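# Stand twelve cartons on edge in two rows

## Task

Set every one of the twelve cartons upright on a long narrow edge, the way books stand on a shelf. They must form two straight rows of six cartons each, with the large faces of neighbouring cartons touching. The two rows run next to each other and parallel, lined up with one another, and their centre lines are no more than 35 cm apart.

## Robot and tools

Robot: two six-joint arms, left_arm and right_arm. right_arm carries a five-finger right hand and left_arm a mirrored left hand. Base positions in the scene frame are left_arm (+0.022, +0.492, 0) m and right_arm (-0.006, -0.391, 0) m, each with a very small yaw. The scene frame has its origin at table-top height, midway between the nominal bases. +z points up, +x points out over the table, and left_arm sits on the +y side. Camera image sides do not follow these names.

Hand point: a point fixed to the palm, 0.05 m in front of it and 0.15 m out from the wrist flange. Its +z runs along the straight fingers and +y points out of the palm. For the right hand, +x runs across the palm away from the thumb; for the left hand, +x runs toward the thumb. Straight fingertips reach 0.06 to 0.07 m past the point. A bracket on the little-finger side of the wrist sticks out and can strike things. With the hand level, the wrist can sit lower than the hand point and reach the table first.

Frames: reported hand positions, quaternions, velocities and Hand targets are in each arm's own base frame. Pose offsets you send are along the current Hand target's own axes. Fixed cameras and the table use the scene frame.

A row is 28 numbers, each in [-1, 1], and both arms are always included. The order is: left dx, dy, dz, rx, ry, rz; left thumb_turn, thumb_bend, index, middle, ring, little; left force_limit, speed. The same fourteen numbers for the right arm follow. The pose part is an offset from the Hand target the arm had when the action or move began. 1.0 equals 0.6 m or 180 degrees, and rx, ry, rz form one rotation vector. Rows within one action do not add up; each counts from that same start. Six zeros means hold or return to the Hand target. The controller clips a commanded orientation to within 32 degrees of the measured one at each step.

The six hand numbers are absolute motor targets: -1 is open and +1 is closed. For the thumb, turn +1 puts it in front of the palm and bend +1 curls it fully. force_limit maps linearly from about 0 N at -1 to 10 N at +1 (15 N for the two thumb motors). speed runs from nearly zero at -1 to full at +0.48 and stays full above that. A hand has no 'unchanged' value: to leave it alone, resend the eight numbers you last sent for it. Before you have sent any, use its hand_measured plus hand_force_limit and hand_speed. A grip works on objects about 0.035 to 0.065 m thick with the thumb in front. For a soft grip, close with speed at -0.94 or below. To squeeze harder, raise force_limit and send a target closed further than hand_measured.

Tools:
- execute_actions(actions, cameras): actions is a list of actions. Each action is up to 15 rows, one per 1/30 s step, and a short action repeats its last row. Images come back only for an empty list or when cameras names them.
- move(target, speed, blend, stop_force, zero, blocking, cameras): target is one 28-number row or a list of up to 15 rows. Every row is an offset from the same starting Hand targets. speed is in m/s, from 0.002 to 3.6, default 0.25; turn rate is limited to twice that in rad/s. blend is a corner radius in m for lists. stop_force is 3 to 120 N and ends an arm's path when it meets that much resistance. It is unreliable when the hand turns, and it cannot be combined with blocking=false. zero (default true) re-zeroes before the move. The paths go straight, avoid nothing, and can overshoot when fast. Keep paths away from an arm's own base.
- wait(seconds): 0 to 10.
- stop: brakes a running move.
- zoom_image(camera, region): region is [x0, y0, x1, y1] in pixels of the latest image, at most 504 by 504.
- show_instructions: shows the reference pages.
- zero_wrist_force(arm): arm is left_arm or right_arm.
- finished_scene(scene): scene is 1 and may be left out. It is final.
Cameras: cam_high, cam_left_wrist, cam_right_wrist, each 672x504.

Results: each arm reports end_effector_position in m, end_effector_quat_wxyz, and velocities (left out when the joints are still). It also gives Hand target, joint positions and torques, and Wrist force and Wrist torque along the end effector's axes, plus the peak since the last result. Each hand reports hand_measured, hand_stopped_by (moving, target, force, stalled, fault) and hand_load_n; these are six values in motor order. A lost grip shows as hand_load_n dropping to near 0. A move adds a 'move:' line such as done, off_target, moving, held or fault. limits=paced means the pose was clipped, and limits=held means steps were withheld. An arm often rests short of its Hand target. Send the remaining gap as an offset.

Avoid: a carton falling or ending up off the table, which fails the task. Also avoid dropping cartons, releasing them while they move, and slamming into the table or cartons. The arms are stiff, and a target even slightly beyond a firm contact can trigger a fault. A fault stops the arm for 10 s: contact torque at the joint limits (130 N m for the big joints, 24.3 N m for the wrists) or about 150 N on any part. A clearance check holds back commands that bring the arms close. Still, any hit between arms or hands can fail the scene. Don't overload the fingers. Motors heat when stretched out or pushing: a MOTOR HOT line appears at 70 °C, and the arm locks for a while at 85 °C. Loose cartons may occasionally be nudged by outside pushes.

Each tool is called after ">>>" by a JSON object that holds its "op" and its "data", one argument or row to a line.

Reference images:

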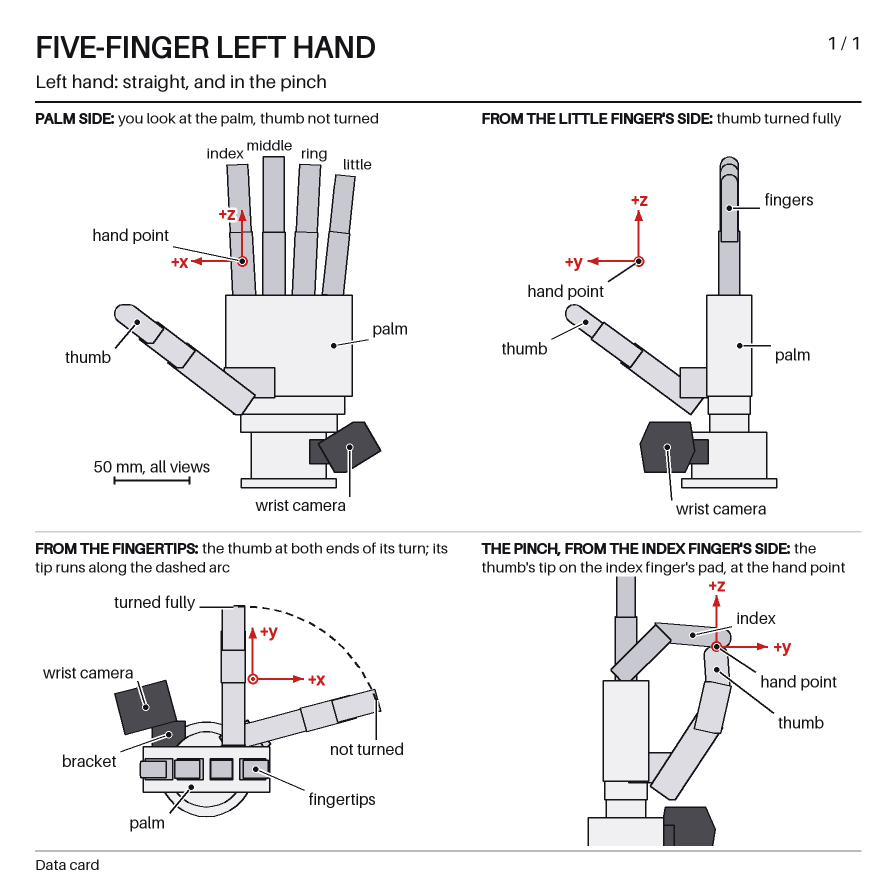

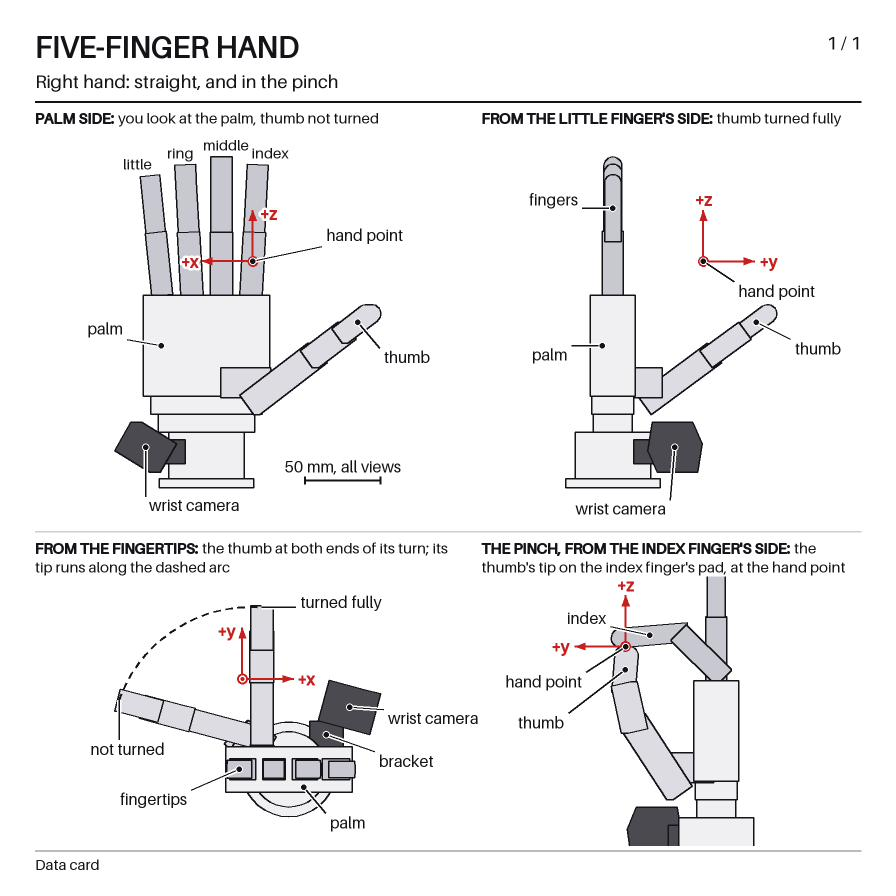

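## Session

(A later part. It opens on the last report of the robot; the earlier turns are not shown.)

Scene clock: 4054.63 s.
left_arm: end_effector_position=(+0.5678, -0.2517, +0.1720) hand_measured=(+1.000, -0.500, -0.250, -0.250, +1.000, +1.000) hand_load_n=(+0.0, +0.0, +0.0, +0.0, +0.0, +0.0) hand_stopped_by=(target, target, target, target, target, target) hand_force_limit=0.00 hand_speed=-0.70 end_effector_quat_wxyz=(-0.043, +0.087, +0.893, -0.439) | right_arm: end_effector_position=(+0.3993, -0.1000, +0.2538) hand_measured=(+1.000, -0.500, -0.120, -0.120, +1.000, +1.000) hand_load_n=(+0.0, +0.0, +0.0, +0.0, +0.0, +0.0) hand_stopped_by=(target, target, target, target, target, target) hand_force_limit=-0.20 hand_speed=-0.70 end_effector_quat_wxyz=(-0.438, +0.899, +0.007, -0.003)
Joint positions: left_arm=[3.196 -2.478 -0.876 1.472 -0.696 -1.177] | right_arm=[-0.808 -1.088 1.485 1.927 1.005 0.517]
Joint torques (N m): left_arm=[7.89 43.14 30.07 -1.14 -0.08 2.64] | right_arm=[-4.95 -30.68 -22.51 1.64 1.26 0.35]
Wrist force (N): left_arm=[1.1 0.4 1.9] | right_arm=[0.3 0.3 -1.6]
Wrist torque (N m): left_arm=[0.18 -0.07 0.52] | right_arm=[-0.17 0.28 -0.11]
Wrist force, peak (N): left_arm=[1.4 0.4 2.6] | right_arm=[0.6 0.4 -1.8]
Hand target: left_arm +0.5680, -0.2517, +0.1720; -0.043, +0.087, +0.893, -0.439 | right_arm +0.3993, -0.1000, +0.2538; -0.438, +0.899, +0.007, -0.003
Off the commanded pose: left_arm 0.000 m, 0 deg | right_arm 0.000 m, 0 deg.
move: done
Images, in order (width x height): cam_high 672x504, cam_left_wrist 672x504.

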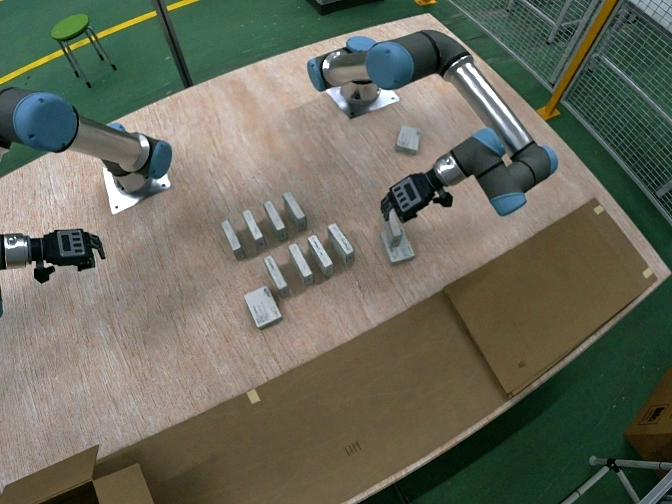

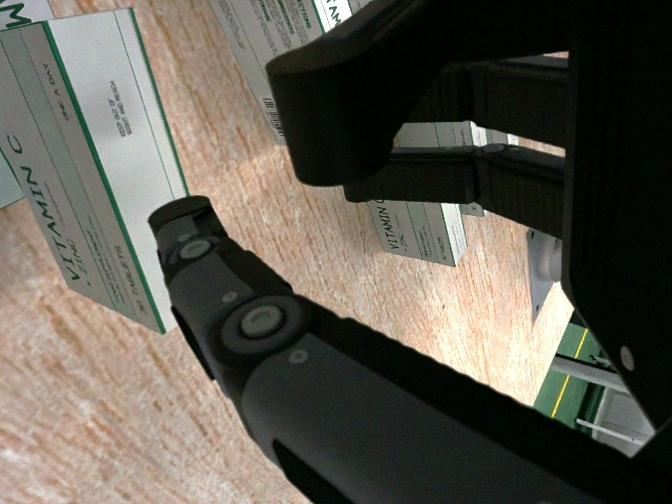

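>>> {"op": "zoom_image", "data": {
  "camera": "cam_left_wrist",
  "region": [0, 0, 300, 360]
}}

Scaled by 1.400 from the camera's 672x504 image, which has a finer 960x720 frame.

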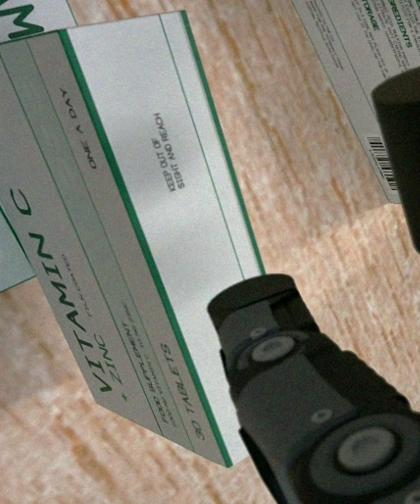

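>>> {"op": "move", "data": {
  "target": [0,0.0504,0.0439,0,0.0352,0.0271,1,-0.5,-0.25,-0.25,1,1,0.0,-0.7,0,0,0,0,0,0,1,-0.5,-0.12,-0.12,1,1,-0.2,-0.7],
  "speed": 0.08,
  "cameras": ["cam_high","cam_left_wrist"]
}}

>>> {"op": "zoom_image", "data": {
  "camera": "cam_left_wrist",
  "region": [0, 0, 300, 360]
}}

Scene clock: 4093.13 s.
left_arm: end_effector_position=(+0.5675, -0.2541, +0.1319) hand_measured=(+1.000, -0.500, -0.250, -0.250, +1.000, +1.000) hand_load_n=(+0.0, +0.0, +0.0, +0.0, +0.0, +0.0) hand_stopped_by=(target, target, target, target, target, target) hand_force_limit=0.00 hand_speed=-0.70 end_effector_quat_wxyz=(-0.074, +0.149, +0.885, -0.435) | right_arm: end_effector_position=(+0.3993, -0.1000, +0.2538) hand_measured=(+1.000, -0.500, -0.120, -0.120, +1.000, +1.000) hand_load_n=(+0.0, +0.0, +0.0, +0.0, +0.0, +0.0) hand_stopped_by=(target, target, target, target, target, target) hand_force_limit=-0.20 hand_speed=-0.70 end_effector_quat_wxyz=(-0.438, +0.899, +0.007, -0.003)
Joint positions: left_arm=[3.175 -2.57 -0.836 1.398 -0.74 -1.008] | right_arm=[-0.808 -1.088 1.485 1.927 1.005 0.517]
Joint torques (N m): left_arm=[8.37 69.11 8.2 -0.74 3.36 -1.95] | right_arm=[-3.58 -30.42 -21.24 1.47 1.18 0.32]
Wrist force (N): left_arm=[0.9 0.7 1.8] | right_arm=[0.4 0.3 -1.4]
Wrist torque (N m): left_arm=[0.24 -0.04 0.48] | right_arm=[-0.18 0.26 -0.11]
Wrist force, peak (N): left_arm=[1.0 1.3 2.4] | right_arm=[0.7 0.5 -1.7]
Hand target: left_arm +0.5675, -0.2540, +0.1319; -0.074, +0.149, +0.885, -0.435 | right_arm +0.3993, -0.1000, +0.2538; -0.438, +0.899, +0.007, -0.003
Off the commanded pose: left_arm 0.000 m, 0 deg | right_arm 0.000 m, 0 deg.
move: done
Images, in order (width x height): cam_high 672x504, cam_left_wrist 672x504.

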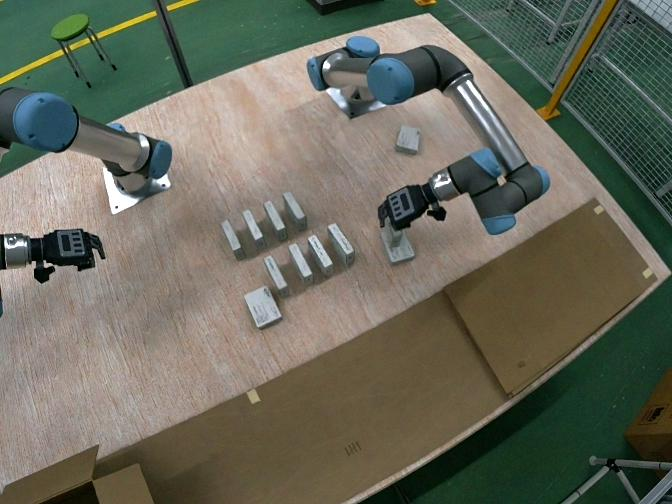

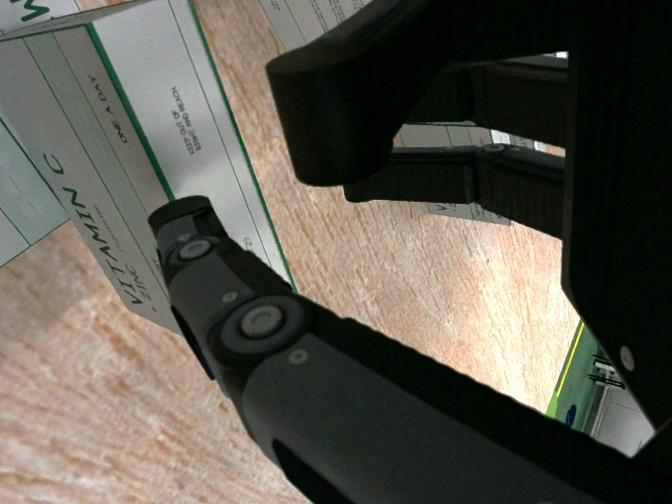

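Scaled by 1.400 from the camera's 672x504 image, which has a finer 960x720 frame.

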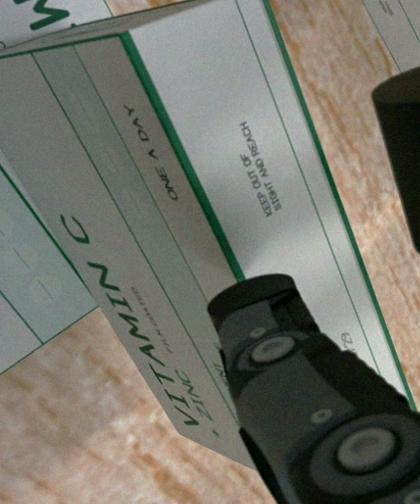

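>>> {"op": "move", "data": {
  "target": [
    [0,0.028,0.022,0,0.0132,0.0102,1,-0.5,-0.25,-0.25,1,1,0.0,-0.7,0,0,0,0,0,0,1,-0.5,-0.12,-0.12,1,1,-0.2,-0.7],
    [0,0.0563,0.0435,0,0.0132,0.0102,1,-0.5,-0.25,-0.25,1,1,0.0,-0.7,0,0,0,0,0,0,1,-0.5,-0.12,-0.12,1,1,-0.2,-0.7]
  ],
  "speed": 0.05,
  "cameras": ["cam_high","cam_left_wrist"]
}}

>>> {"op": "zoom_image", "data": {
  "camera": "cam_left_wrist",
  "region": [50, 0, 410, 360]
}}

Scene clock: 4135.67 s.
left_arm: end_effector_position=(+0.5673, -0.2540, +0.0889) hand_measured=(+1.000, -0.500, -0.250, -0.250, +1.000, +1.000) hand_load_n=(+0.0, +0.0, +0.0, +0.0, +0.0, +0.0) hand_stopped_by=(target, target, target, target, target, target) hand_force_limit=0.00 hand_speed=-0.70 end_effector_quat_wxyz=(-0.085, +0.172, +0.881, -0.433) end_effector_velocity=(+0.000, +0.000, +0.003) end_effector_angular_velocity=(+0.000, +0.002, +0.000) | right_arm: end_effector_position=(+0.3993, -0.1000, +0.2538) hand_measured=(+1.000, -0.500, -0.120, -0.120, +1.000, +1.000) hand_load_n=(+0.0, +0.0, +0.0, +0.0, +0.0, +0.0) hand_stopped_by=(target, target, target, target, target, target) hand_force_limit=-0.20 hand_speed=-0.70 end_effector_quat_wxyz=(-0.438, +0.899, +0.007, -0.003)
Joint positions: left_arm=[3.168 -2.632 -0.839 1.419 -0.759 -0.949] | right_arm=[-0.808 -1.088 1.485 1.927 1.005 0.517]
Joint velocities: left_arm=[0 0.003 0.001 -0.007 0 0.001] | right_arm=[within noise]
Joint torques (N m): left_arm=[7.74 70.81 27.82 -4.9 2.87 2.69] | right_arm=[-3.58 -30.84 -21.5 1.42 0.99 0.41]
Wrist force (N): left_arm=[1.0 0.5 2.1] | right_arm=[0.3 0.3 -1.3]
Wrist torque (N m): left_arm=[0.19 -0.03 0.47] | right_arm=[-0.18 0.26 -0.11]
Wrist force, peak (N): left_arm=[1.3 1.3 2.7] | right_arm=[0.4 0.6 -1.7]
Hand target: left_arm +0.5674, -0.2540, +0.0892; -0.085, +0.172, +0.881, -0.433 | right_arm +0.3993, -0.1000, +0.2538; -0.438, +0.899, +0.007, -0.003
Off the commanded pose: left_arm 0.000 m, 0 deg | right_arm 0.000 m, 0 deg.
move: done
Images, in order (width x height): cam_high 672x504, cam_left_wrist 672x504.

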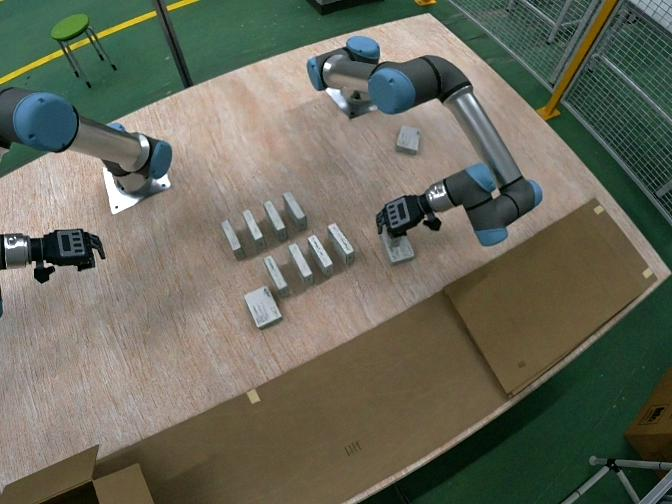

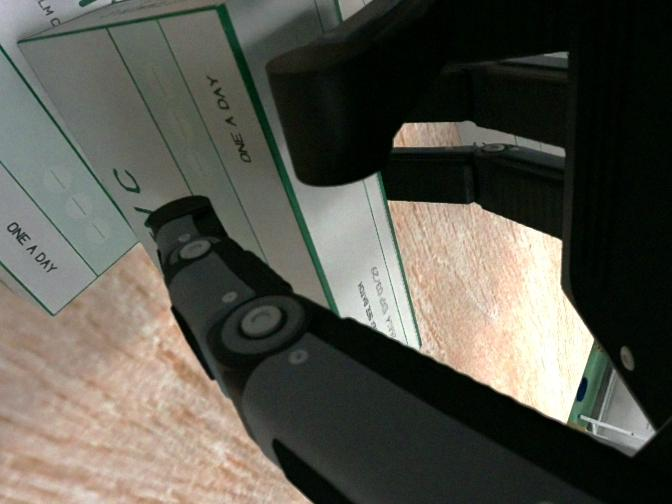

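Scaled by 1.400 from the camera's 672x504 image, which has a finer 960x720 frame.

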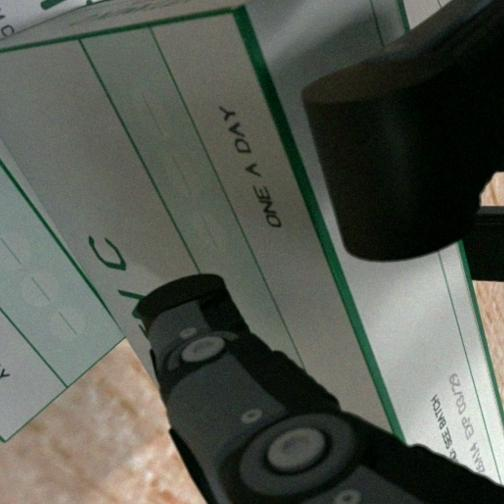

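>>> {"op": "move", "data": {
  "target": [0,-0.0071,0.0092,0,0,0,1,-0.5,-0.25,-0.25,1,1,0.0,-0.7,0,0,0,0,0,0,1,-0.5,-0.12,-0.12,1,1,-0.2,-0.7],
  "speed": 0.03
}}

>>> {"op": "move", "data": {
  "target": [0,0,0,0,0,0,1,-0.5,0.35,0.35,1,1,-0.2,-0.88,0,0,0,0,0,0,1,-0.5,-0.12,-0.12,1,1,-0.2,-0.7],
  "speed": 0.03,
  "cameras": ["cam_high","cam_left_wrist"]
}}

Scene clock: 4150.83 s.
left_arm: end_effector_position=(+0.5647, -0.2606, +0.0892) hand_measured=(+1.000, -0.500, -0.250, -0.250, +1.000, +1.000) hand_load_n=(+0.0, +0.5, +0.0, +0.0, +0.0, +0.0) hand_stopped_by=(target, target, target, target, target, target) hand_force_limit=0.00 hand_speed=-0.70 end_effector_quat_wxyz=(-0.085, +0.172, +0.881, -0.433) | right_arm: end_effector_position=(+0.3993, -0.1000, +0.2538) hand_measured=(+1.000, -0.500, -0.120, -0.120, +1.000, +1.000) hand_load_n=(+0.0, +0.0, +0.0, +0.0, +0.0, +0.0) hand_stopped_by=(target, target, target, target, target, target) hand_force_limit=-0.20 hand_speed=-0.70 end_effector_quat_wxyz=(-0.438, +0.899, +0.007, -0.003)
Joint positions: left_arm=[3.158 -2.627 -0.844 1.43 -0.755 -0.962] | right_arm=[-0.808 -1.088 1.485 1.927 1.005 0.517]
Joint torques (N m): left_arm=[4.91 65.02 13.84 -3.2 2.11 -0.12] | right_arm=[-3.56 -31.77 -21.63 1.53 1.07 0.52]
Wrist force (N): left_arm=[1.2 0.5 1.9] | right_arm=[0.3 0.1 -1.3]
Wrist torque (N m): left_arm=[0.20 -0.09 0.51] | right_arm=[-0.22 0.27 -0.12]
Wrist force, peak (N): left_arm=[1.2 0.7 2.4] | right_arm=[0.4 0.5 -1.7]
Hand target: left_arm +0.5648, -0.2605, +0.0892; -0.085, +0.172, +0.881, -0.433 | right_arm +0.3993, -0.1000, +0.2538; -0.438, +0.899, +0.007, -0.003
Off the commanded pose: left_arm 0.000 m, 0 deg | right_arm 0.000 m, 0 deg.
move: done

Scene clock: 4152.13 s.
left_arm: end_effector_position=(+0.5648, -0.2605, +0.0892) hand_measured=(+1.000, -0.502, +0.094, +0.048, +1.000, +1.000) hand_load_n=(-1.5, +7.0, +6.5, +2.0, +0.0, +0.0) hand_stopped_by=(target, target, force, force, target, target) hand_force_limit=-0.20 hand_speed=-0.88 end_effector_quat_wxyz=(-0.085, +0.172, +0.881, -0.433) | right_arm: end_effector_position=(+0.3993, -0.1000, +0.2538) hand_measured=(+1.000, -0.500, -0.120, -0.120, +1.000, +1.000) hand_load_n=(+0.0, +0.0, +0.0, +0.0, +0.0, +0.0) hand_stopped_by=(target, target, target, target, target, target) hand_force_limit=-0.20 hand_speed=-0.70 end_effector_quat_wxyz=(-0.438, +0.899, +0.007, -0.003)
Joint positions: left_arm=[3.158 -2.627 -0.844 1.43 -0.755 -0.961] | right_arm=[-0.808 -1.088 1.485 1.927 1.005 0.517]
Joint torques (N m): left_arm=[8.17 48.5 28.88 -4.65 -1.01 2.83] | right_arm=[-4.2 -30.96 -21.46 1.36 1.2 0.64]
Wrist force (N): left_arm=[0.8 0.9 2.2] | right_arm=[0.2 0.2 -1.5]
Wrist torque (N m): left_arm=[0.22 -0.02 0.44] | right_arm=[-0.19 0.29 -0.12]
Wrist force, peak (N): left_arm=[1.1 1.2 2.4] | right_arm=[0.4 0.5 -1.9]
Hand target: left_arm +0.5648, -0.2605, +0.0892; -0.085, +0.172, +0.881, -0.433 | right_arm +0.3993, -0.1000, +0.2538; -0.438, +0.899, +0.007, -0.003
Off the commanded pose: left_arm 0.000 m, 0 deg | right_arm 0.000 m, 0 deg.
move: done
Images, in order (width x height): cam_high 672x504, cam_left_wrist 672x504.

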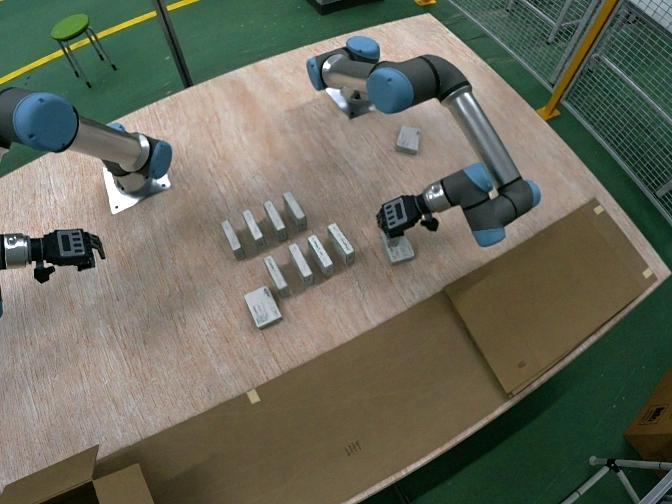

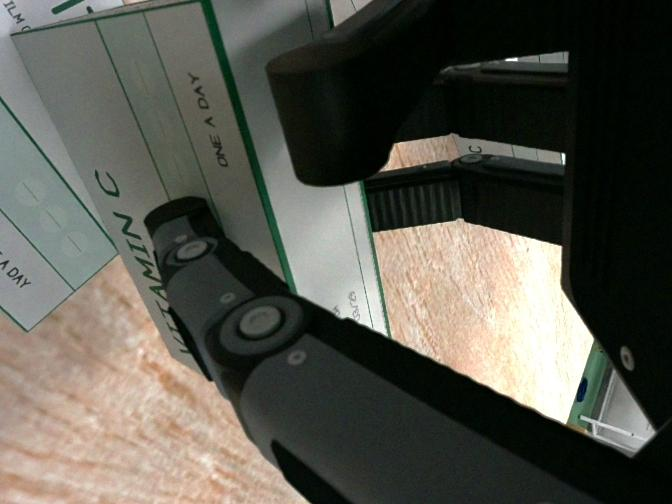

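>>> {"op": "move", "data": {
  "target": [
    [0,-0.1001,-0.0771,0,0,0,1,-0.5,0.35,0.35,1,1,-0.2,-0.88,0,0,0,0,0,0,1,-0.5,-0.12,-0.12,1,1,-0.2,-0.7],
    [0.1932,-0.3002,0.1828,0,-0.0836,-0.0644,1,-0.5,0.35,0.35,1,1,-0.2,-0.88,0,0,0,0,0,0,1,-0.5,-0.12,-0.12,1,1,-0.2,-0.7]
  ],
  "speed": 0.12,
  "blend": 0.02,
  "cameras": ["cam_high","cam_left_wrist"]
}}

>>> {"op": "zoom_image", "data": {
  "camera": "cam_high",
  "region": [260, 160, 400, 300]
}}

Scene clock: 4186.03 s.
left_arm: end_effector_position=(+0.3833, -0.3990, +0.1650) hand_measured=(+1.000, -0.502, +0.094, +0.048, +1.000, +1.000) hand_load_n=(-1.5, +6.5, +6.5, +2.5, +0.0, +0.5) hand_stopped_by=(target, target, force, force, target, target) hand_force_limit=-0.20 hand_speed=-0.88 end_effector_quat_wxyz=(-0.012, +0.025, +0.897, -0.441) | right_arm: end_effector_position=(+0.3993, -0.1000, +0.2538) hand_measured=(+1.000, -0.500, -0.120, -0.120, +1.000, +1.000) hand_load_n=(-0.5, +0.0, +0.0, +0.0, +0.0, +0.0) hand_stopped_by=(target, target, target, target, target, target) hand_force_limit=-0.20 hand_speed=-0.70 end_effector_quat_wxyz=(-0.438, +0.899, +0.007, -0.003)
Joint positions: left_arm=[2.904 -2.065 -1.465 2.189 -0.678 -1.864] | right_arm=[-0.808 -1.088 1.485 1.927 1.005 0.517]
Joint torques (N m): left_arm=[-5.57 36.88 20.02 -0.73 3.45 -2.9] | right_arm=[-3 -31.25 -20.74 1.55 1.09 0.7]
Wrist force (N): left_arm=[1.3 0.7 2.7] | right_arm=[0.4 0.3 -1.4]
Wrist torque (N m): left_arm=[0.16 -0.10 0.33] | right_arm=[-0.17 0.26 -0.11]
Wrist force, peak (N): left_arm=[1.2 2.6 3.2] | right_arm=[0.6 0.3 -1.8]
Hand target: left_arm +0.3832, -0.3991, +0.1650; -0.012, +0.025, +0.897, -0.441 | right_arm +0.3993, -0.1000, +0.2538; -0.438, +0.899, +0.007, -0.003
Off the commanded pose: left_arm 0.000 m, 0 deg | right_arm 0.000 m, 0 deg.
move: done
Images, in order (width x height): cam_high 672x504, cam_left_wrist 672x504.

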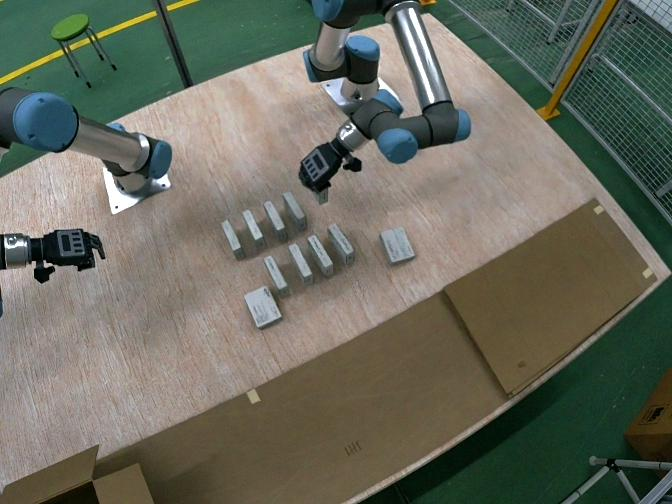

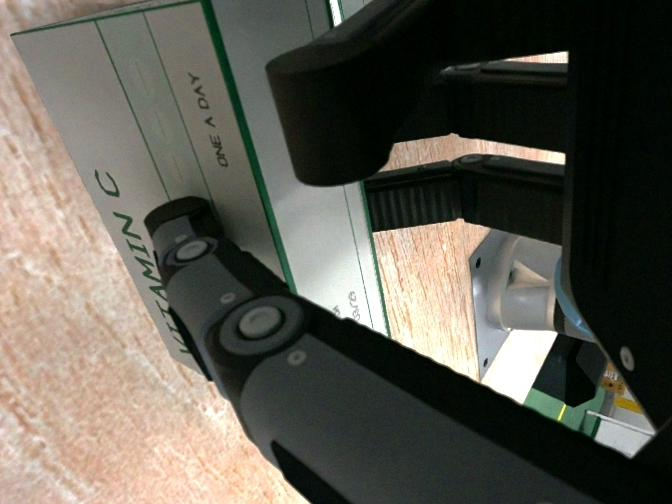

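Scaled by 3.600 from the camera's 672x504 image, which has a finer 960x720 frame.

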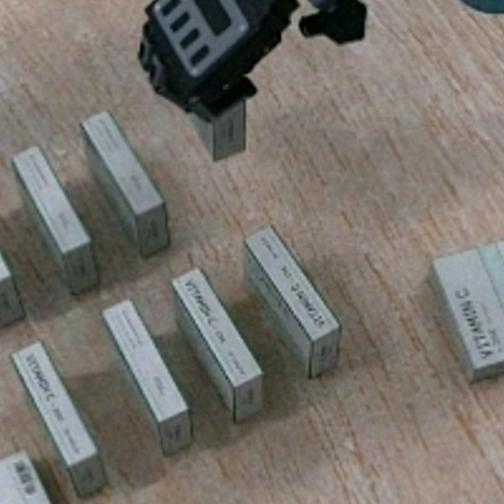

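>>> {"op": "move", "data": {
  "target": [0,0.1189,0.0915,0,0,0,1,-0.5,0.35,0.35,1,1,-0.2,-0.88,0,0,0,0,0,0,1,-0.5,-0.12,-0.12,1,1,-0.2,-0.7],
  "speed": 0.08,
  "cameras": ["cam_high","cam_left_wrist"]
}}

>>> {"op": "zoom_image", "data": {
  "camera": "cam_high",
  "region": [280, 170, 380, 270]
}}

Scene clock: 4222.07 s.
left_arm: end_effector_position=(+0.3831, -0.3989, +0.0749) hand_measured=(+1.000, -0.502, +0.094, +0.048, +1.000, +1.000) hand_load_n=(-1.5, +6.5, +6.5, +2.5, +0.0, +0.0) hand_stopped_by=(target, target, force, force, target, target) hand_force_limit=-0.20 hand_speed=-0.88 end_effector_quat_wxyz=(-0.012, +0.025, +0.897, -0.441) | right_arm: end_effector_position=(+0.3993, -0.1000, +0.2538) hand_measured=(+1.000, -0.500, -0.120, -0.120, +1.000, +1.000) hand_load_n=(+0.0, +0.0, +0.0, +0.0, +0.0, +0.0) hand_stopped_by=(target, target, target, target, target, target) hand_force_limit=-0.20 hand_speed=-0.70 end_effector_quat_wxyz=(-0.438, +0.899, +0.007, -0.003)
Joint positions: left_arm=[2.904 -2.164 -1.563 2.386 -0.678 -1.864] | right_arm=[-0.808 -1.088 1.485 1.927 1.005 0.517]
Joint torques (N m): left_arm=[3.73 53.47 27.33 -3.63 3.39 -2.36] | right_arm=[-2.86 -31.75 -20.96 1.43 1.04 0.53]
Wrist force (N): left_arm=[1.1 0.8 2.5] | right_arm=[0.4 0.2 -1.4]
Wrist torque (N m): left_arm=[0.19 -0.06 0.33] | right_arm=[-0.20 0.27 -0.11]
Wrist force, peak (N): left_arm=[1.2 2.0 3.0] | right_arm=[0.6 0.4 -1.6]
Hand target: left_arm +0.3832, -0.3990, +0.0750; -0.012, +0.025, +0.897, -0.441 | right_arm +0.3993, -0.1000, +0.2538; -0.438, +0.899, +0.007, -0.003
Off the commanded pose: left_arm 0.000 m, 0 deg | right_arm 0.000 m, 0 deg.
move: done
Images, in order (width x height): cam_high 672x504, cam_left_wrist 672x504.

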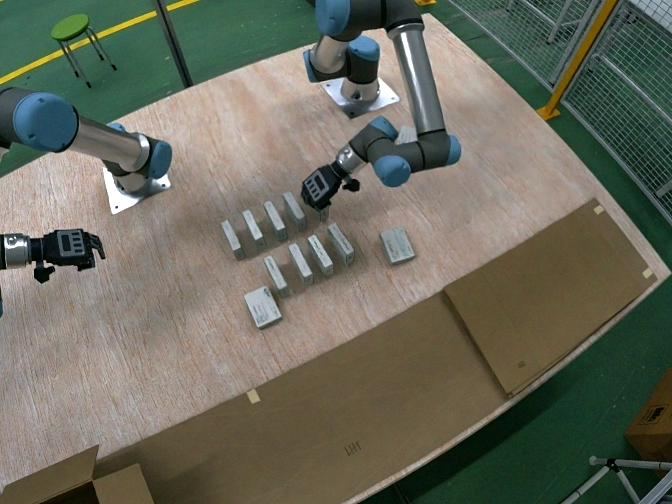

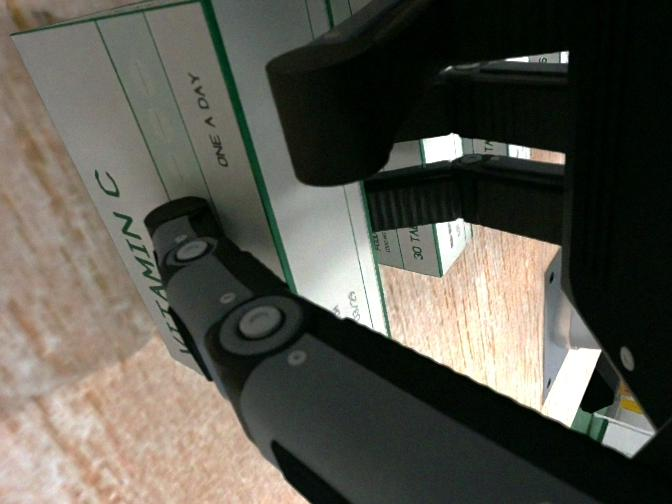

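Scaled by 5.040 from the camera's 672x504 image, which has a finer 960x720 frame.

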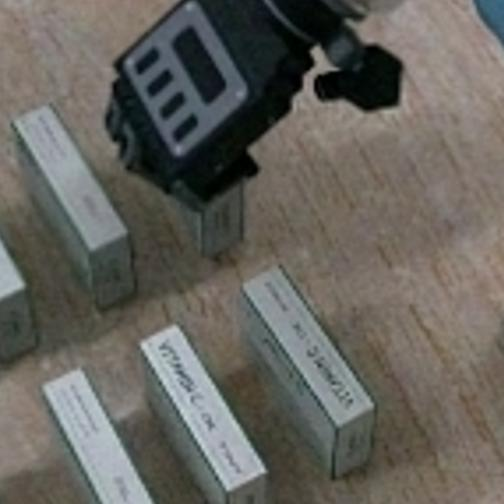

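>>> {"op": "move", "data": {
  "target": [
    [0.0133,0,0,0,0,0,1,-0.5,0.35,0.35,1,1,-0.2,-0.88,0,0,0,0,0,0,1,-0.5,-0.12,-0.12,1,1,-0.2,-0.7],
    [0.0133,0.0099,0.0076,0,0,0,1,-0.5,0.35,0.35,1,1,-0.2,-0.88,0,0,0,0,0,0,1,-0.5,-0.12,-0.12,1,1,-0.2,-0.7]
  ],
  "speed": 0.04
}}

>>> {"op": "move", "data": {
  "target": [0,0.0172,0.0132,0,0,0,1,-0.5,0.35,0.35,1,1,-0.2,-0.88,0,0,0,0,0,0,1,-0.5,-0.12,-0.12,1,1,-0.2,-0.7],
  "speed": 0.01,
  "stop_force": 3,
  "cameras": ["cam_high","cam_left_wrist"]
}}

>>> {"op": "zoom_image", "data": {
  "camera": "cam_high",
  "region": [280, 170, 380, 270]
}}

Scene clock: 4248.67 s.
left_arm: end_effector_position=(+0.3751, -0.3985, +0.0673) hand_measured=(+1.000, -0.502, +0.094, +0.048, +1.000, +1.000) hand_load_n=(-1.0, +7.0, +6.5, +2.5, +0.0, +0.0) hand_stopped_by=(target, target, force, force, target, target) hand_force_limit=-0.20 hand_speed=-0.88 end_effector_quat_wxyz=(-0.013, +0.025, +0.897, -0.441) end_effector_velocity=(-0.001, +0.000, +0.002) end_effector_angular_velocity=(+0.001, +0.003, +0.000) | right_arm: end_effector_position=(+0.3993, -0.1000, +0.2538) hand_measured=(+1.000, -0.500, -0.120, -0.120, +1.000, +1.000) hand_load_n=(+0.0, +0.0, +0.0, +0.0, +0.0, +0.0) hand_stopped_by=(target, target, target, target, target, target) hand_force_limit=-0.20 hand_speed=-0.70 end_effector_quat_wxyz=(-0.438, +0.899, +0.007, -0.003)
Joint positions: left_arm=[2.901 -2.159 -1.594 2.416 -0.679 -1.869] | right_arm=[-0.808 -1.088 1.485 1.927 1.005 0.517]
Joint velocities: left_arm=[0 0.003 0 -0.007 0 0.001] | right_arm=[within noise]
Joint torques (N m): left_arm=[5.9 53.52 26.34 -4.42 -0.22 2.95] | right_arm=[-2.61 -31.44 -20.33 1.46 1.01 0.74]
Wrist force (N): left_arm=[1.3 1.2 2.0] | right_arm=[0.2 0.3 -1.5]
Wrist torque (N m): left_arm=[0.26 -0.11 0.52] | right_arm=[-0.18 0.28 -0.12]
Wrist force, peak (N): left_arm=[1.5 1.7 2.9] | right_arm=[0.6 0.3 -1.8]
Hand target: left_arm +0.3752, -0.3985, +0.0675; -0.012, +0.025, +0.897, -0.441 | right_arm +0.3993, -0.1000, +0.2538; -0.438, +0.899, +0.007, -0.003
Off the commanded pose: left_arm 0.000 m, 0 deg | right_arm 0.000 m, 0 deg.
move: done

Scene clock: 4250.33 s.
left_arm: end_effector_position=(+0.3752, -0.3985, +0.0618) hand_measured=(+1.000, -0.502, +0.094, +0.048, +1.000, +1.000) hand_load_n=(-1.0, +6.5, +6.0, +2.5, +0.0, +0.0) hand_stopped_by=(target, target, force, force, target, target) hand_force_limit=-0.20 hand_speed=-0.88 end_effector_quat_wxyz=(-0.012, +0.025, +0.897, -0.441) | right_arm: end_effector_position=(+0.3993, -0.1000, +0.2538) hand_measured=(+1.000, -0.500, -0.120, -0.120, +1.000, +1.000) hand_load_n=(+0.0, +0.0, +0.0, +0.0, +0.0, +0.0) hand_stopped_by=(target, target, target, target, target, target) hand_force_limit=-0.20 hand_speed=-0.70 end_effector_quat_wxyz=(-0.438, +0.899, +0.007, -0.003)
Joint positions: left_arm=[2.901 -2.167 -1.598 2.428 -0.679 -1.869] | right_arm=[-0.808 -1.088 1.485 1.927 1.005 0.517]
Joint torques (N m): left_arm=[7.16 54.01 26.46 -4.1 1.34 2.68] | right_arm=[-2.73 -30.91 -21.27 1.7 0.93 0.7]
Wrist force (N): left_arm=[1.8 -0.1 2.2] | right_arm=[0.3 0.3 -1.4]
Wrist torque (N m): left_arm=[0.12 -0.12 0.50] | right_arm=[-0.18 0.27 -0.12]
Wrist force, peak (N): left_arm=[0.9 -7.8 0.0] | right_arm=[0.6 0.4 -1.7]
Hand target: left_arm +0.3752, -0.3985, +0.0618; -0.012, +0.025, +0.897, -0.441 (not the last commanded pose) | right_arm +0.3993, -0.1000, +0.2538; -0.438, +0.899, +0.007, -0.003
Off the commanded pose: left_arm 0.007 m, 0 deg | right_arm 0.000 m, 0 deg.
move: contact (left_arm)
Images, in order (width x height): cam_high 672x504, cam_left_wrist 672x504.

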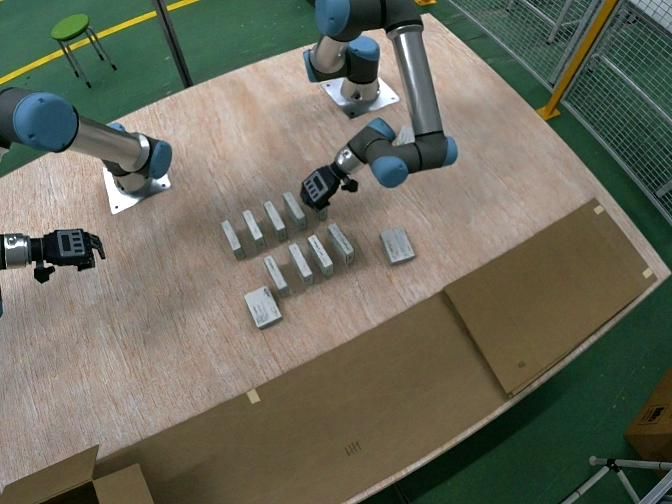

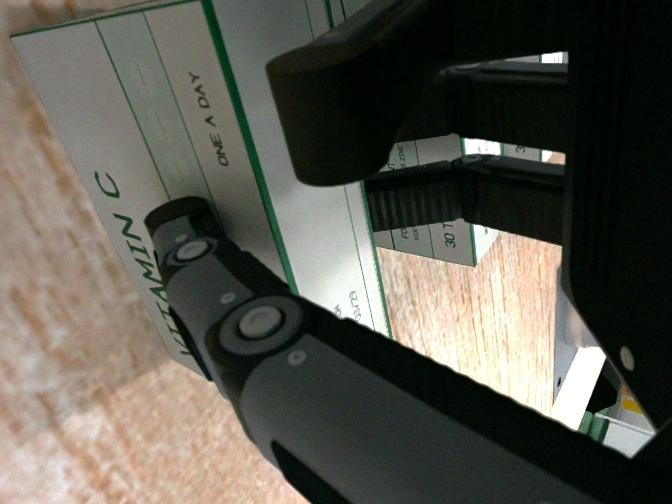

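Scaled by 5.040 from the camera's 672x504 image, which has a finer 960x720 frame.

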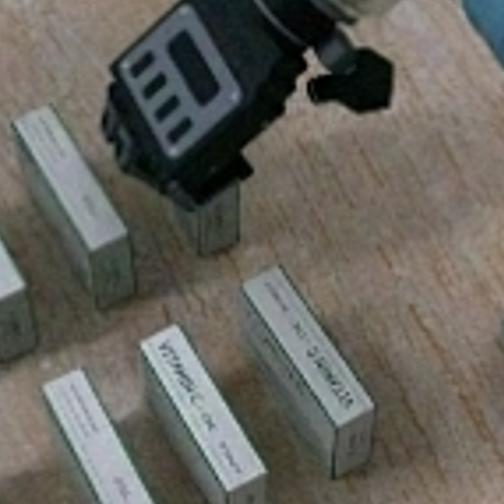

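>>> {"op": "move", "data": {
  "target": [
    [0,0,0,0,0,0,1,-0.5,-0.12,-0.12,1,1,-0.2,-0.7,0,0,0,0,0,0,1,-0.5,-0.12,-0.12,1,1,-0.2,-0.7],
    [0,0.0041,-0.0053,0,0,0,1,-0.5,-0.12,-0.12,1,1,-0.2,-0.7,0,0,0,0,0,0,1,-0.5,-0.12,-0.12,1,1,-0.2,-0.7],
    [0,-0.042,-0.0406,0,0,0,1,-0.5,-0.12,-0.12,1,1,-0.2,-0.7,0,0,0,0,0,0,1,-0.5,-0.12,-0.12,1,1,-0.2,-0.7]
  ],
  "speed": [0.02,0.02,0.04]
}}

>>> {"op": "move", "data": {
  "target": [0,-0.12,-0.0924,0,0,0,1,-0.5,-0.12,-0.12,1,1,-0.2,-0.7,0,0,0,0,0,0,1,-0.5,-0.12,-0.12,1,1,-0.2,-0.7],
  "speed": 0.15,
  "cameras": ["cam_high","cam_left_wrist"]
}}

>>> {"op": "zoom_image", "data": {
  "camera": "cam_high",
  "region": [280, 170, 380, 270]
}}

Scene clock: 4264.27 s.
left_arm: end_effector_position=(+0.3755, -0.3946, +0.0969) hand_measured=(+1.000, -0.500, -0.120, -0.120, +1.000, +1.000) hand_load_n=(+0.0, +0.0, +0.0, +0.0, +0.0, +0.0) hand_stopped_by=(target, target, target, target, target, target) hand_force_limit=-0.20 hand_speed=-0.70 end_effector_quat_wxyz=(-0.012, +0.025, +0.897, -0.441) end_effector_velocity=(+0.000, +0.000, -0.003) end_effector_angular_velocity=(-0.001, -0.002, -0.001) | right_arm: end_effector_position=(+0.3993, -0.1000, +0.2538) hand_measured=(+1.000, -0.500, -0.120, -0.120, +1.000, +1.000) hand_load_n=(+0.0, +0.0, +0.0, +0.0, +0.0, +0.0) hand_stopped_by=(target, target, target, target, target, target) hand_force_limit=-0.20 hand_speed=-0.70 end_effector_quat_wxyz=(-0.438, +0.899, +0.007, -0.003)
Joint positions: left_arm=[2.909 -2.119 -1.575 2.347 -0.677 -1.856] | right_arm=[-0.808 -1.088 1.485 1.927 1.005 0.517]
Joint velocities: left_arm=[-0.001 -0.003 -0.003 0.008 0 0.001] | right_arm=[within noise]
Joint torques (N m): left_arm=[-8.11 27.8 5.83 -0.35 -1.05 -1.97] | right_arm=[-2.97 -31.62 -20.63 1.48 1.04 0.94]
Wrist force (N): left_arm=[1.3 0.4 2.1] | right_arm=[0.4 0.2 -1.6]
Wrist torque (N m): left_arm=[0.17 -0.09 0.45] | right_arm=[-0.19 0.26 -0.11]
Wrist force, peak (N): left_arm=[1.5 1.1 2.6] | right_arm=[0.6 0.2 -1.8]
Hand target: left_arm +0.3755, -0.3946, +0.0966; -0.012, +0.025, +0.897, -0.441 | right_arm +0.3993, -0.1000, +0.2538; -0.438, +0.899, +0.007, -0.003
Off the commanded pose: left_arm 0.000 m, 0 deg | right_arm 0.000 m, 0 deg.
move: done

Scene clock: 4265.33 s.
left_arm: end_effector_position=(+0.3755, -0.3947, +0.1875) hand_measured=(+1.000, -0.500, -0.120, -0.120, +1.000, +1.000) hand_load_n=(+0.0, +0.0, +0.0, +0.0, +0.0, +0.0) hand_stopped_by=(target, target, target, target, target, target) hand_force_limit=-0.20 hand_speed=-0.70 end_effector_quat_wxyz=(-0.012, +0.025, +0.897, -0.441) | right_arm: end_effector_position=(+0.3993, -0.1000, +0.2538) hand_measured=(+1.000, -0.500, -0.120, -0.120, +1.000, +1.000) hand_load_n=(+0.0, +0.0, +0.0, +0.5, +0.0, +0.0) hand_stopped_by=(target, target, target, target, target, target) hand_force_limit=-0.20 hand_speed=-0.70 end_effector_quat_wxyz=(-0.438, +0.899, +0.007, -0.003)
Joint positions: left_arm=[2.909 -2.026 -1.464 2.144 -0.677 -1.856] | right_arm=[-0.808 -1.088 1.485 1.927 1.005 0.517]
Joint torques (N m): left_arm=[3.66 30.75 17.04 -3.61 -0.72 2.89] | right_arm=[-2.26 -31.18 -21.38 1.45 1.03 0.82]
Wrist force (N): left_arm=[1.4 0.5 2.3] | right_arm=[0.3 0.2 -1.5]
Wrist torque (N m): left_arm=[0.18 -0.12 0.42] | right_arm=[-0.19 0.27 -0.12]
Wrist force, peak (N): left_arm=[1.4 2.1 2.9] | right_arm=[0.4 0.1 -1.6]
Hand target: left_arm +0.3755, -0.3947, +0.1875; -0.012, +0.025, +0.897, -0.441 | right_arm +0.3993, -0.1000, +0.2538; -0.438, +0.899, +0.007, -0.003
Off the commanded pose: left_arm 0.000 m, 0 deg | right_arm 0.000 m, 0 deg.
move: done
Images, in order (width x height): cam_high 672x504, cam_left_wrist 672x504.

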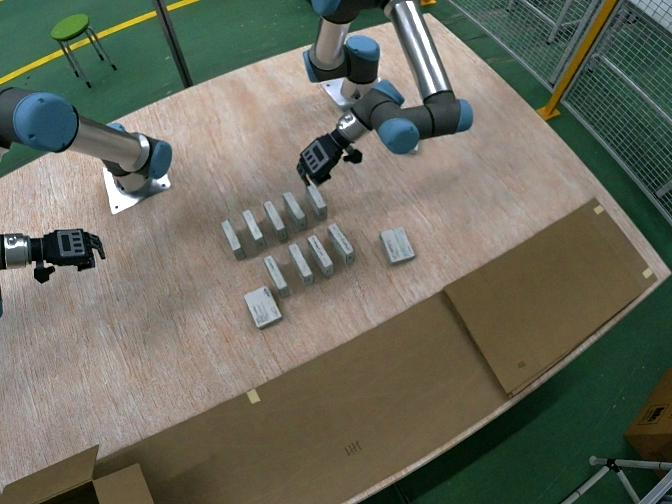

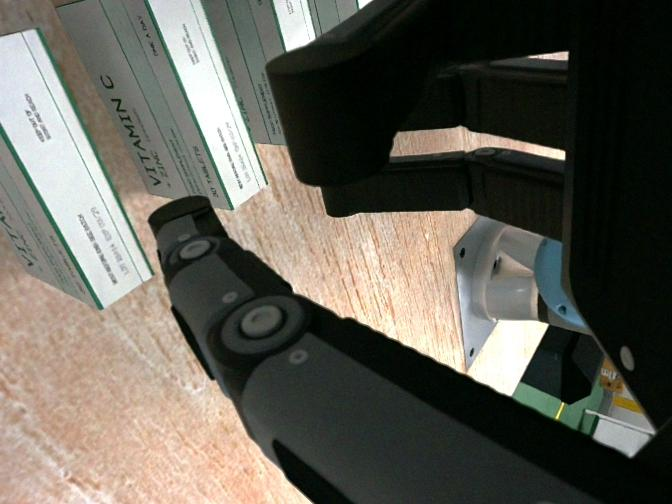

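Scaled by 5.040 from the camera's 672x504 image, which has a finer 960x720 frame.

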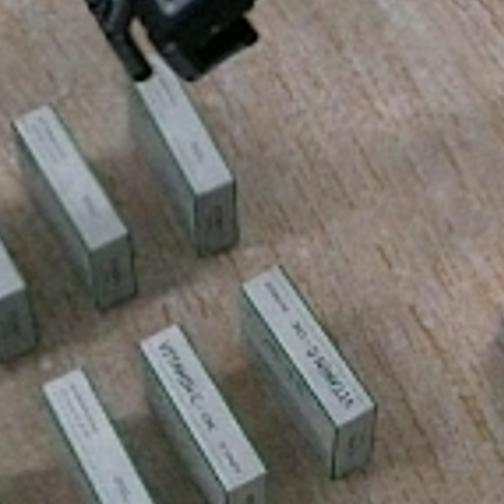

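>>> {"op": "move", "data": {
  "target": [0.07,0.18,-0.37,0,0,0,1,-1,-1,-1,1,1,-0.2,-0.7,0,0,0,0,0,0,1,-0.5,-0.12,-0.12,1,1,-0.2,-0.7],
  "speed": 0.2,
  "cameras": ["cam_high","cam_left_wrist"]
}}

Scene clock: 4285.77 s.
left_arm: end_effector_position=(+0.3469, -0.1511, +0.2376) hand_measured=(+1.000, -1.000, -1.000, -1.000, +1.000, +1.000) hand_load_n=(+0.0, +0.0, +0.0, +0.0, +0.0, +0.0) hand_stopped_by=(target, target, target, target, target, target) hand_force_limit=-0.20 hand_speed=-0.70 end_effector_quat_wxyz=(-0.012, +0.025, +0.897, -0.441) | right_arm: end_effector_position=(+0.3993, -0.1000, +0.2538) hand_measured=(+1.000, -0.500, -0.120, -0.120, +1.000, +1.000) hand_load_n=(+0.0, +0.0, +0.0, +0.0, +0.0, +0.0) hand_stopped_by=(target, target, target, target, target, target) hand_force_limit=-0.20 hand_speed=-0.70 end_effector_quat_wxyz=(-0.438, +0.899, +0.007, -0.003)
Joint positions: left_arm=[3.515 -1.819 -1.81 1.564 -0.767 -0.929] | right_arm=[-0.808 -1.088 1.485 1.927 1.005 0.517]
Joint torques (N m): left_arm=[8.68 15.39 27.73 -4.67 0.77 2.83] | right_arm=[-2.64 -31.17 -20.25 1.3 0.79 0.88]
Wrist force (N): left_arm=[1.6 0.6 2.2] | right_arm=[0.3 0.0 -1.5]
Wrist torque (N m): left_arm=[0.19 -0.14 0.51] | right_arm=[-0.21 0.28 -0.12]
Wrist force, peak (N): left_arm=[1.2 -0.5 3.7] | right_arm=[0.4 0.4 -1.9]
Hand target: left_arm +0.3469, -0.1510, +0.2376; -0.012, +0.025, +0.897, -0.441 | right_arm +0.3993, -0.1000, +0.2538; -0.438, +0.899, +0.007, -0.003
Off the commanded pose: left_arm 0.000 m, 0 deg | right_arm 0.000 m, 0 deg.
move: done
Images, in order (width x height): cam_high 672x504, cam_left_wrist 672x504.

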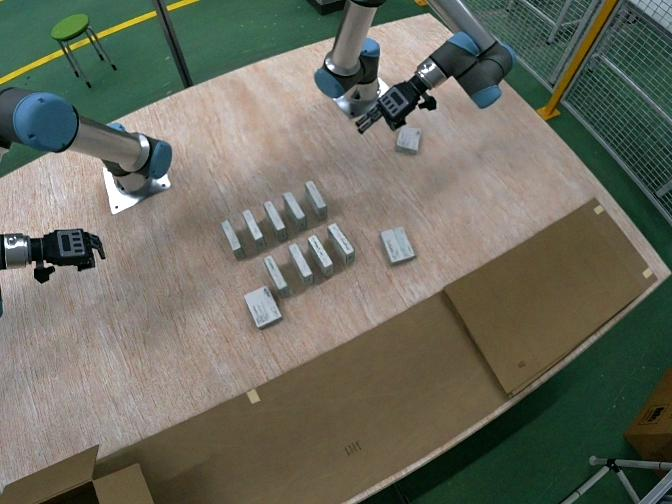

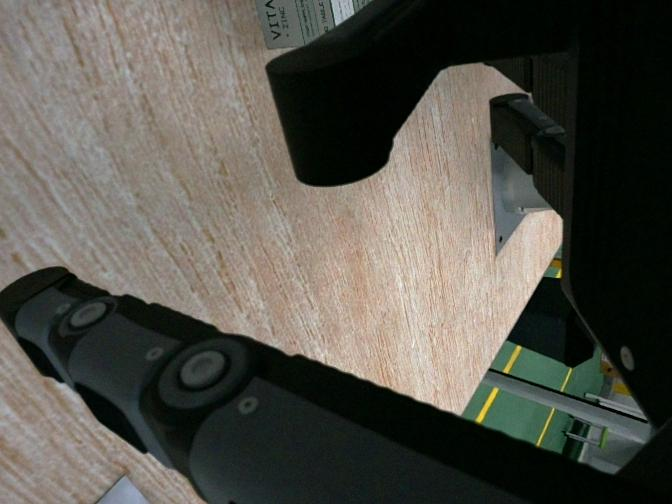

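>>> {"op": "zoom_image", "data": {
  "camera": "cam_high",
  "region": [370, 100, 440, 170]
}}

Scaled by 7.200 from the camera's 672x504 image, which has a finer 960x720 frame.

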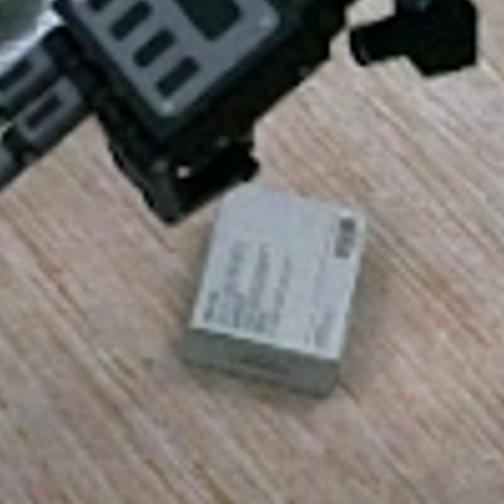

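>>> {"op": "move", "data": {
  "target": [0.0615,0.2245,-0.107,0,0.1849,0.1423,1,-1,-1,-1,1,1,-0.2,-0.7,0,0,0,0,0,0,1,-0.5,-0.12,-0.12,1,1,-0.2,-0.7],
  "speed": 0.2,
  "cameras": ["cam_high","cam_left_wrist"]
}}

>>> {"op": "zoom_image", "data": {
  "camera": "cam_left_wrist",
  "region": [0, 0, 504, 504]
}}

Scene clock: 4322.13 s.
left_arm: end_effector_position=(+0.3175, -0.0160, +0.1701) hand_measured=(+1.000, -1.000, -1.000, -1.000, +1.000, +1.000) hand_load_n=(+0.0, +0.0, +0.0, +0.0, +0.0, +0.0) hand_stopped_by=(target, target, target, target, target, target) hand_force_limit=-0.20 hand_speed=-0.70 end_effector_quat_wxyz=(-0.170, +0.344, +0.829, -0.407) | right_arm: end_effector_position=(+0.3993, -0.1000, +0.2538) hand_measured=(+1.000, -0.500, -0.120, -0.120, +1.000, +1.000) hand_load_n=(+0.0, +0.0, +0.0, +0.0, +0.0, +0.0) hand_stopped_by=(target, target, target, target, target, target) hand_force_limit=-0.20 hand_speed=-0.70 end_effector_quat_wxyz=(-0.438, +0.899, +0.007, -0.003)
Joint positions: left_arm=[3.601 -2.054 -1.764 1.359 -1.317 -0.203] | right_arm=[-0.808 -1.088 1.485 1.927 1.005 0.517]
Joint torques (N m): left_arm=[-6.94 48.12 3.44 -0.89 -0.98 -0.68] | right_arm=[-0.68 -30.99 -20.26 1.42 1.14 0.99]
Wrist force (N): left_arm=[0.9 0.8 2.1] | right_arm=[0.6 0.2 -1.3]
Wrist torque (N m): left_arm=[0.24 -0.05 0.48] | right_arm=[-0.20 0.23 -0.10]
Wrist force, peak (N): left_arm=[1.5 1.8 2.0] | right_arm=[0.5 0.4 -1.8]
Hand target: left_arm +0.3174, -0.0161, +0.1702; -0.170, +0.344, +0.829, -0.407 | right_arm +0.3993, -0.1000, +0.2538; -0.438, +0.899, +0.007, -0.003
Off the commanded pose: left_arm 0.000 m, 0 deg | right_arm 0.000 m, 0 deg.
move: done
Images, in order (width x height): cam_high 672x504, cam_left_wrist 672x504.

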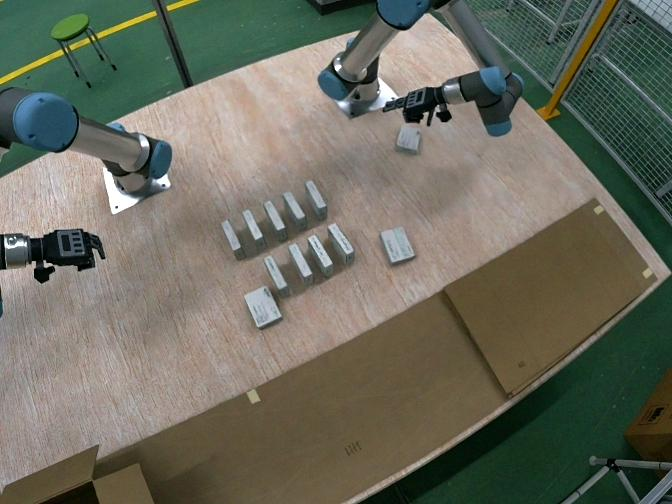

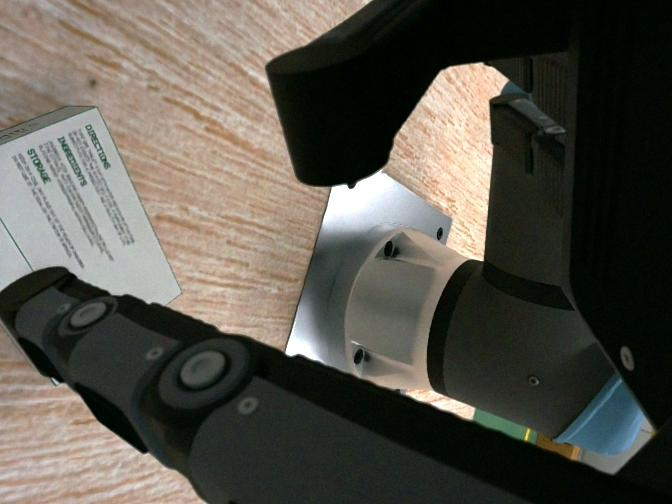

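Scaled by 1.000.

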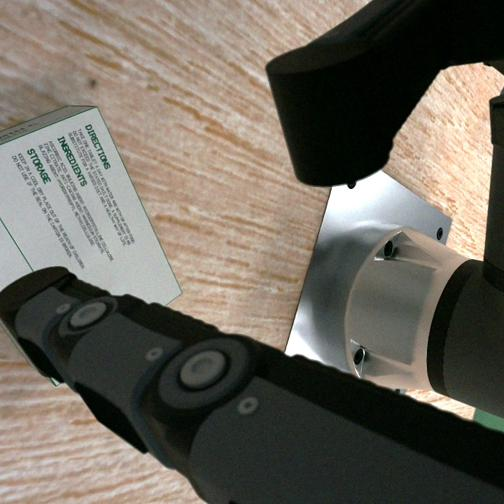

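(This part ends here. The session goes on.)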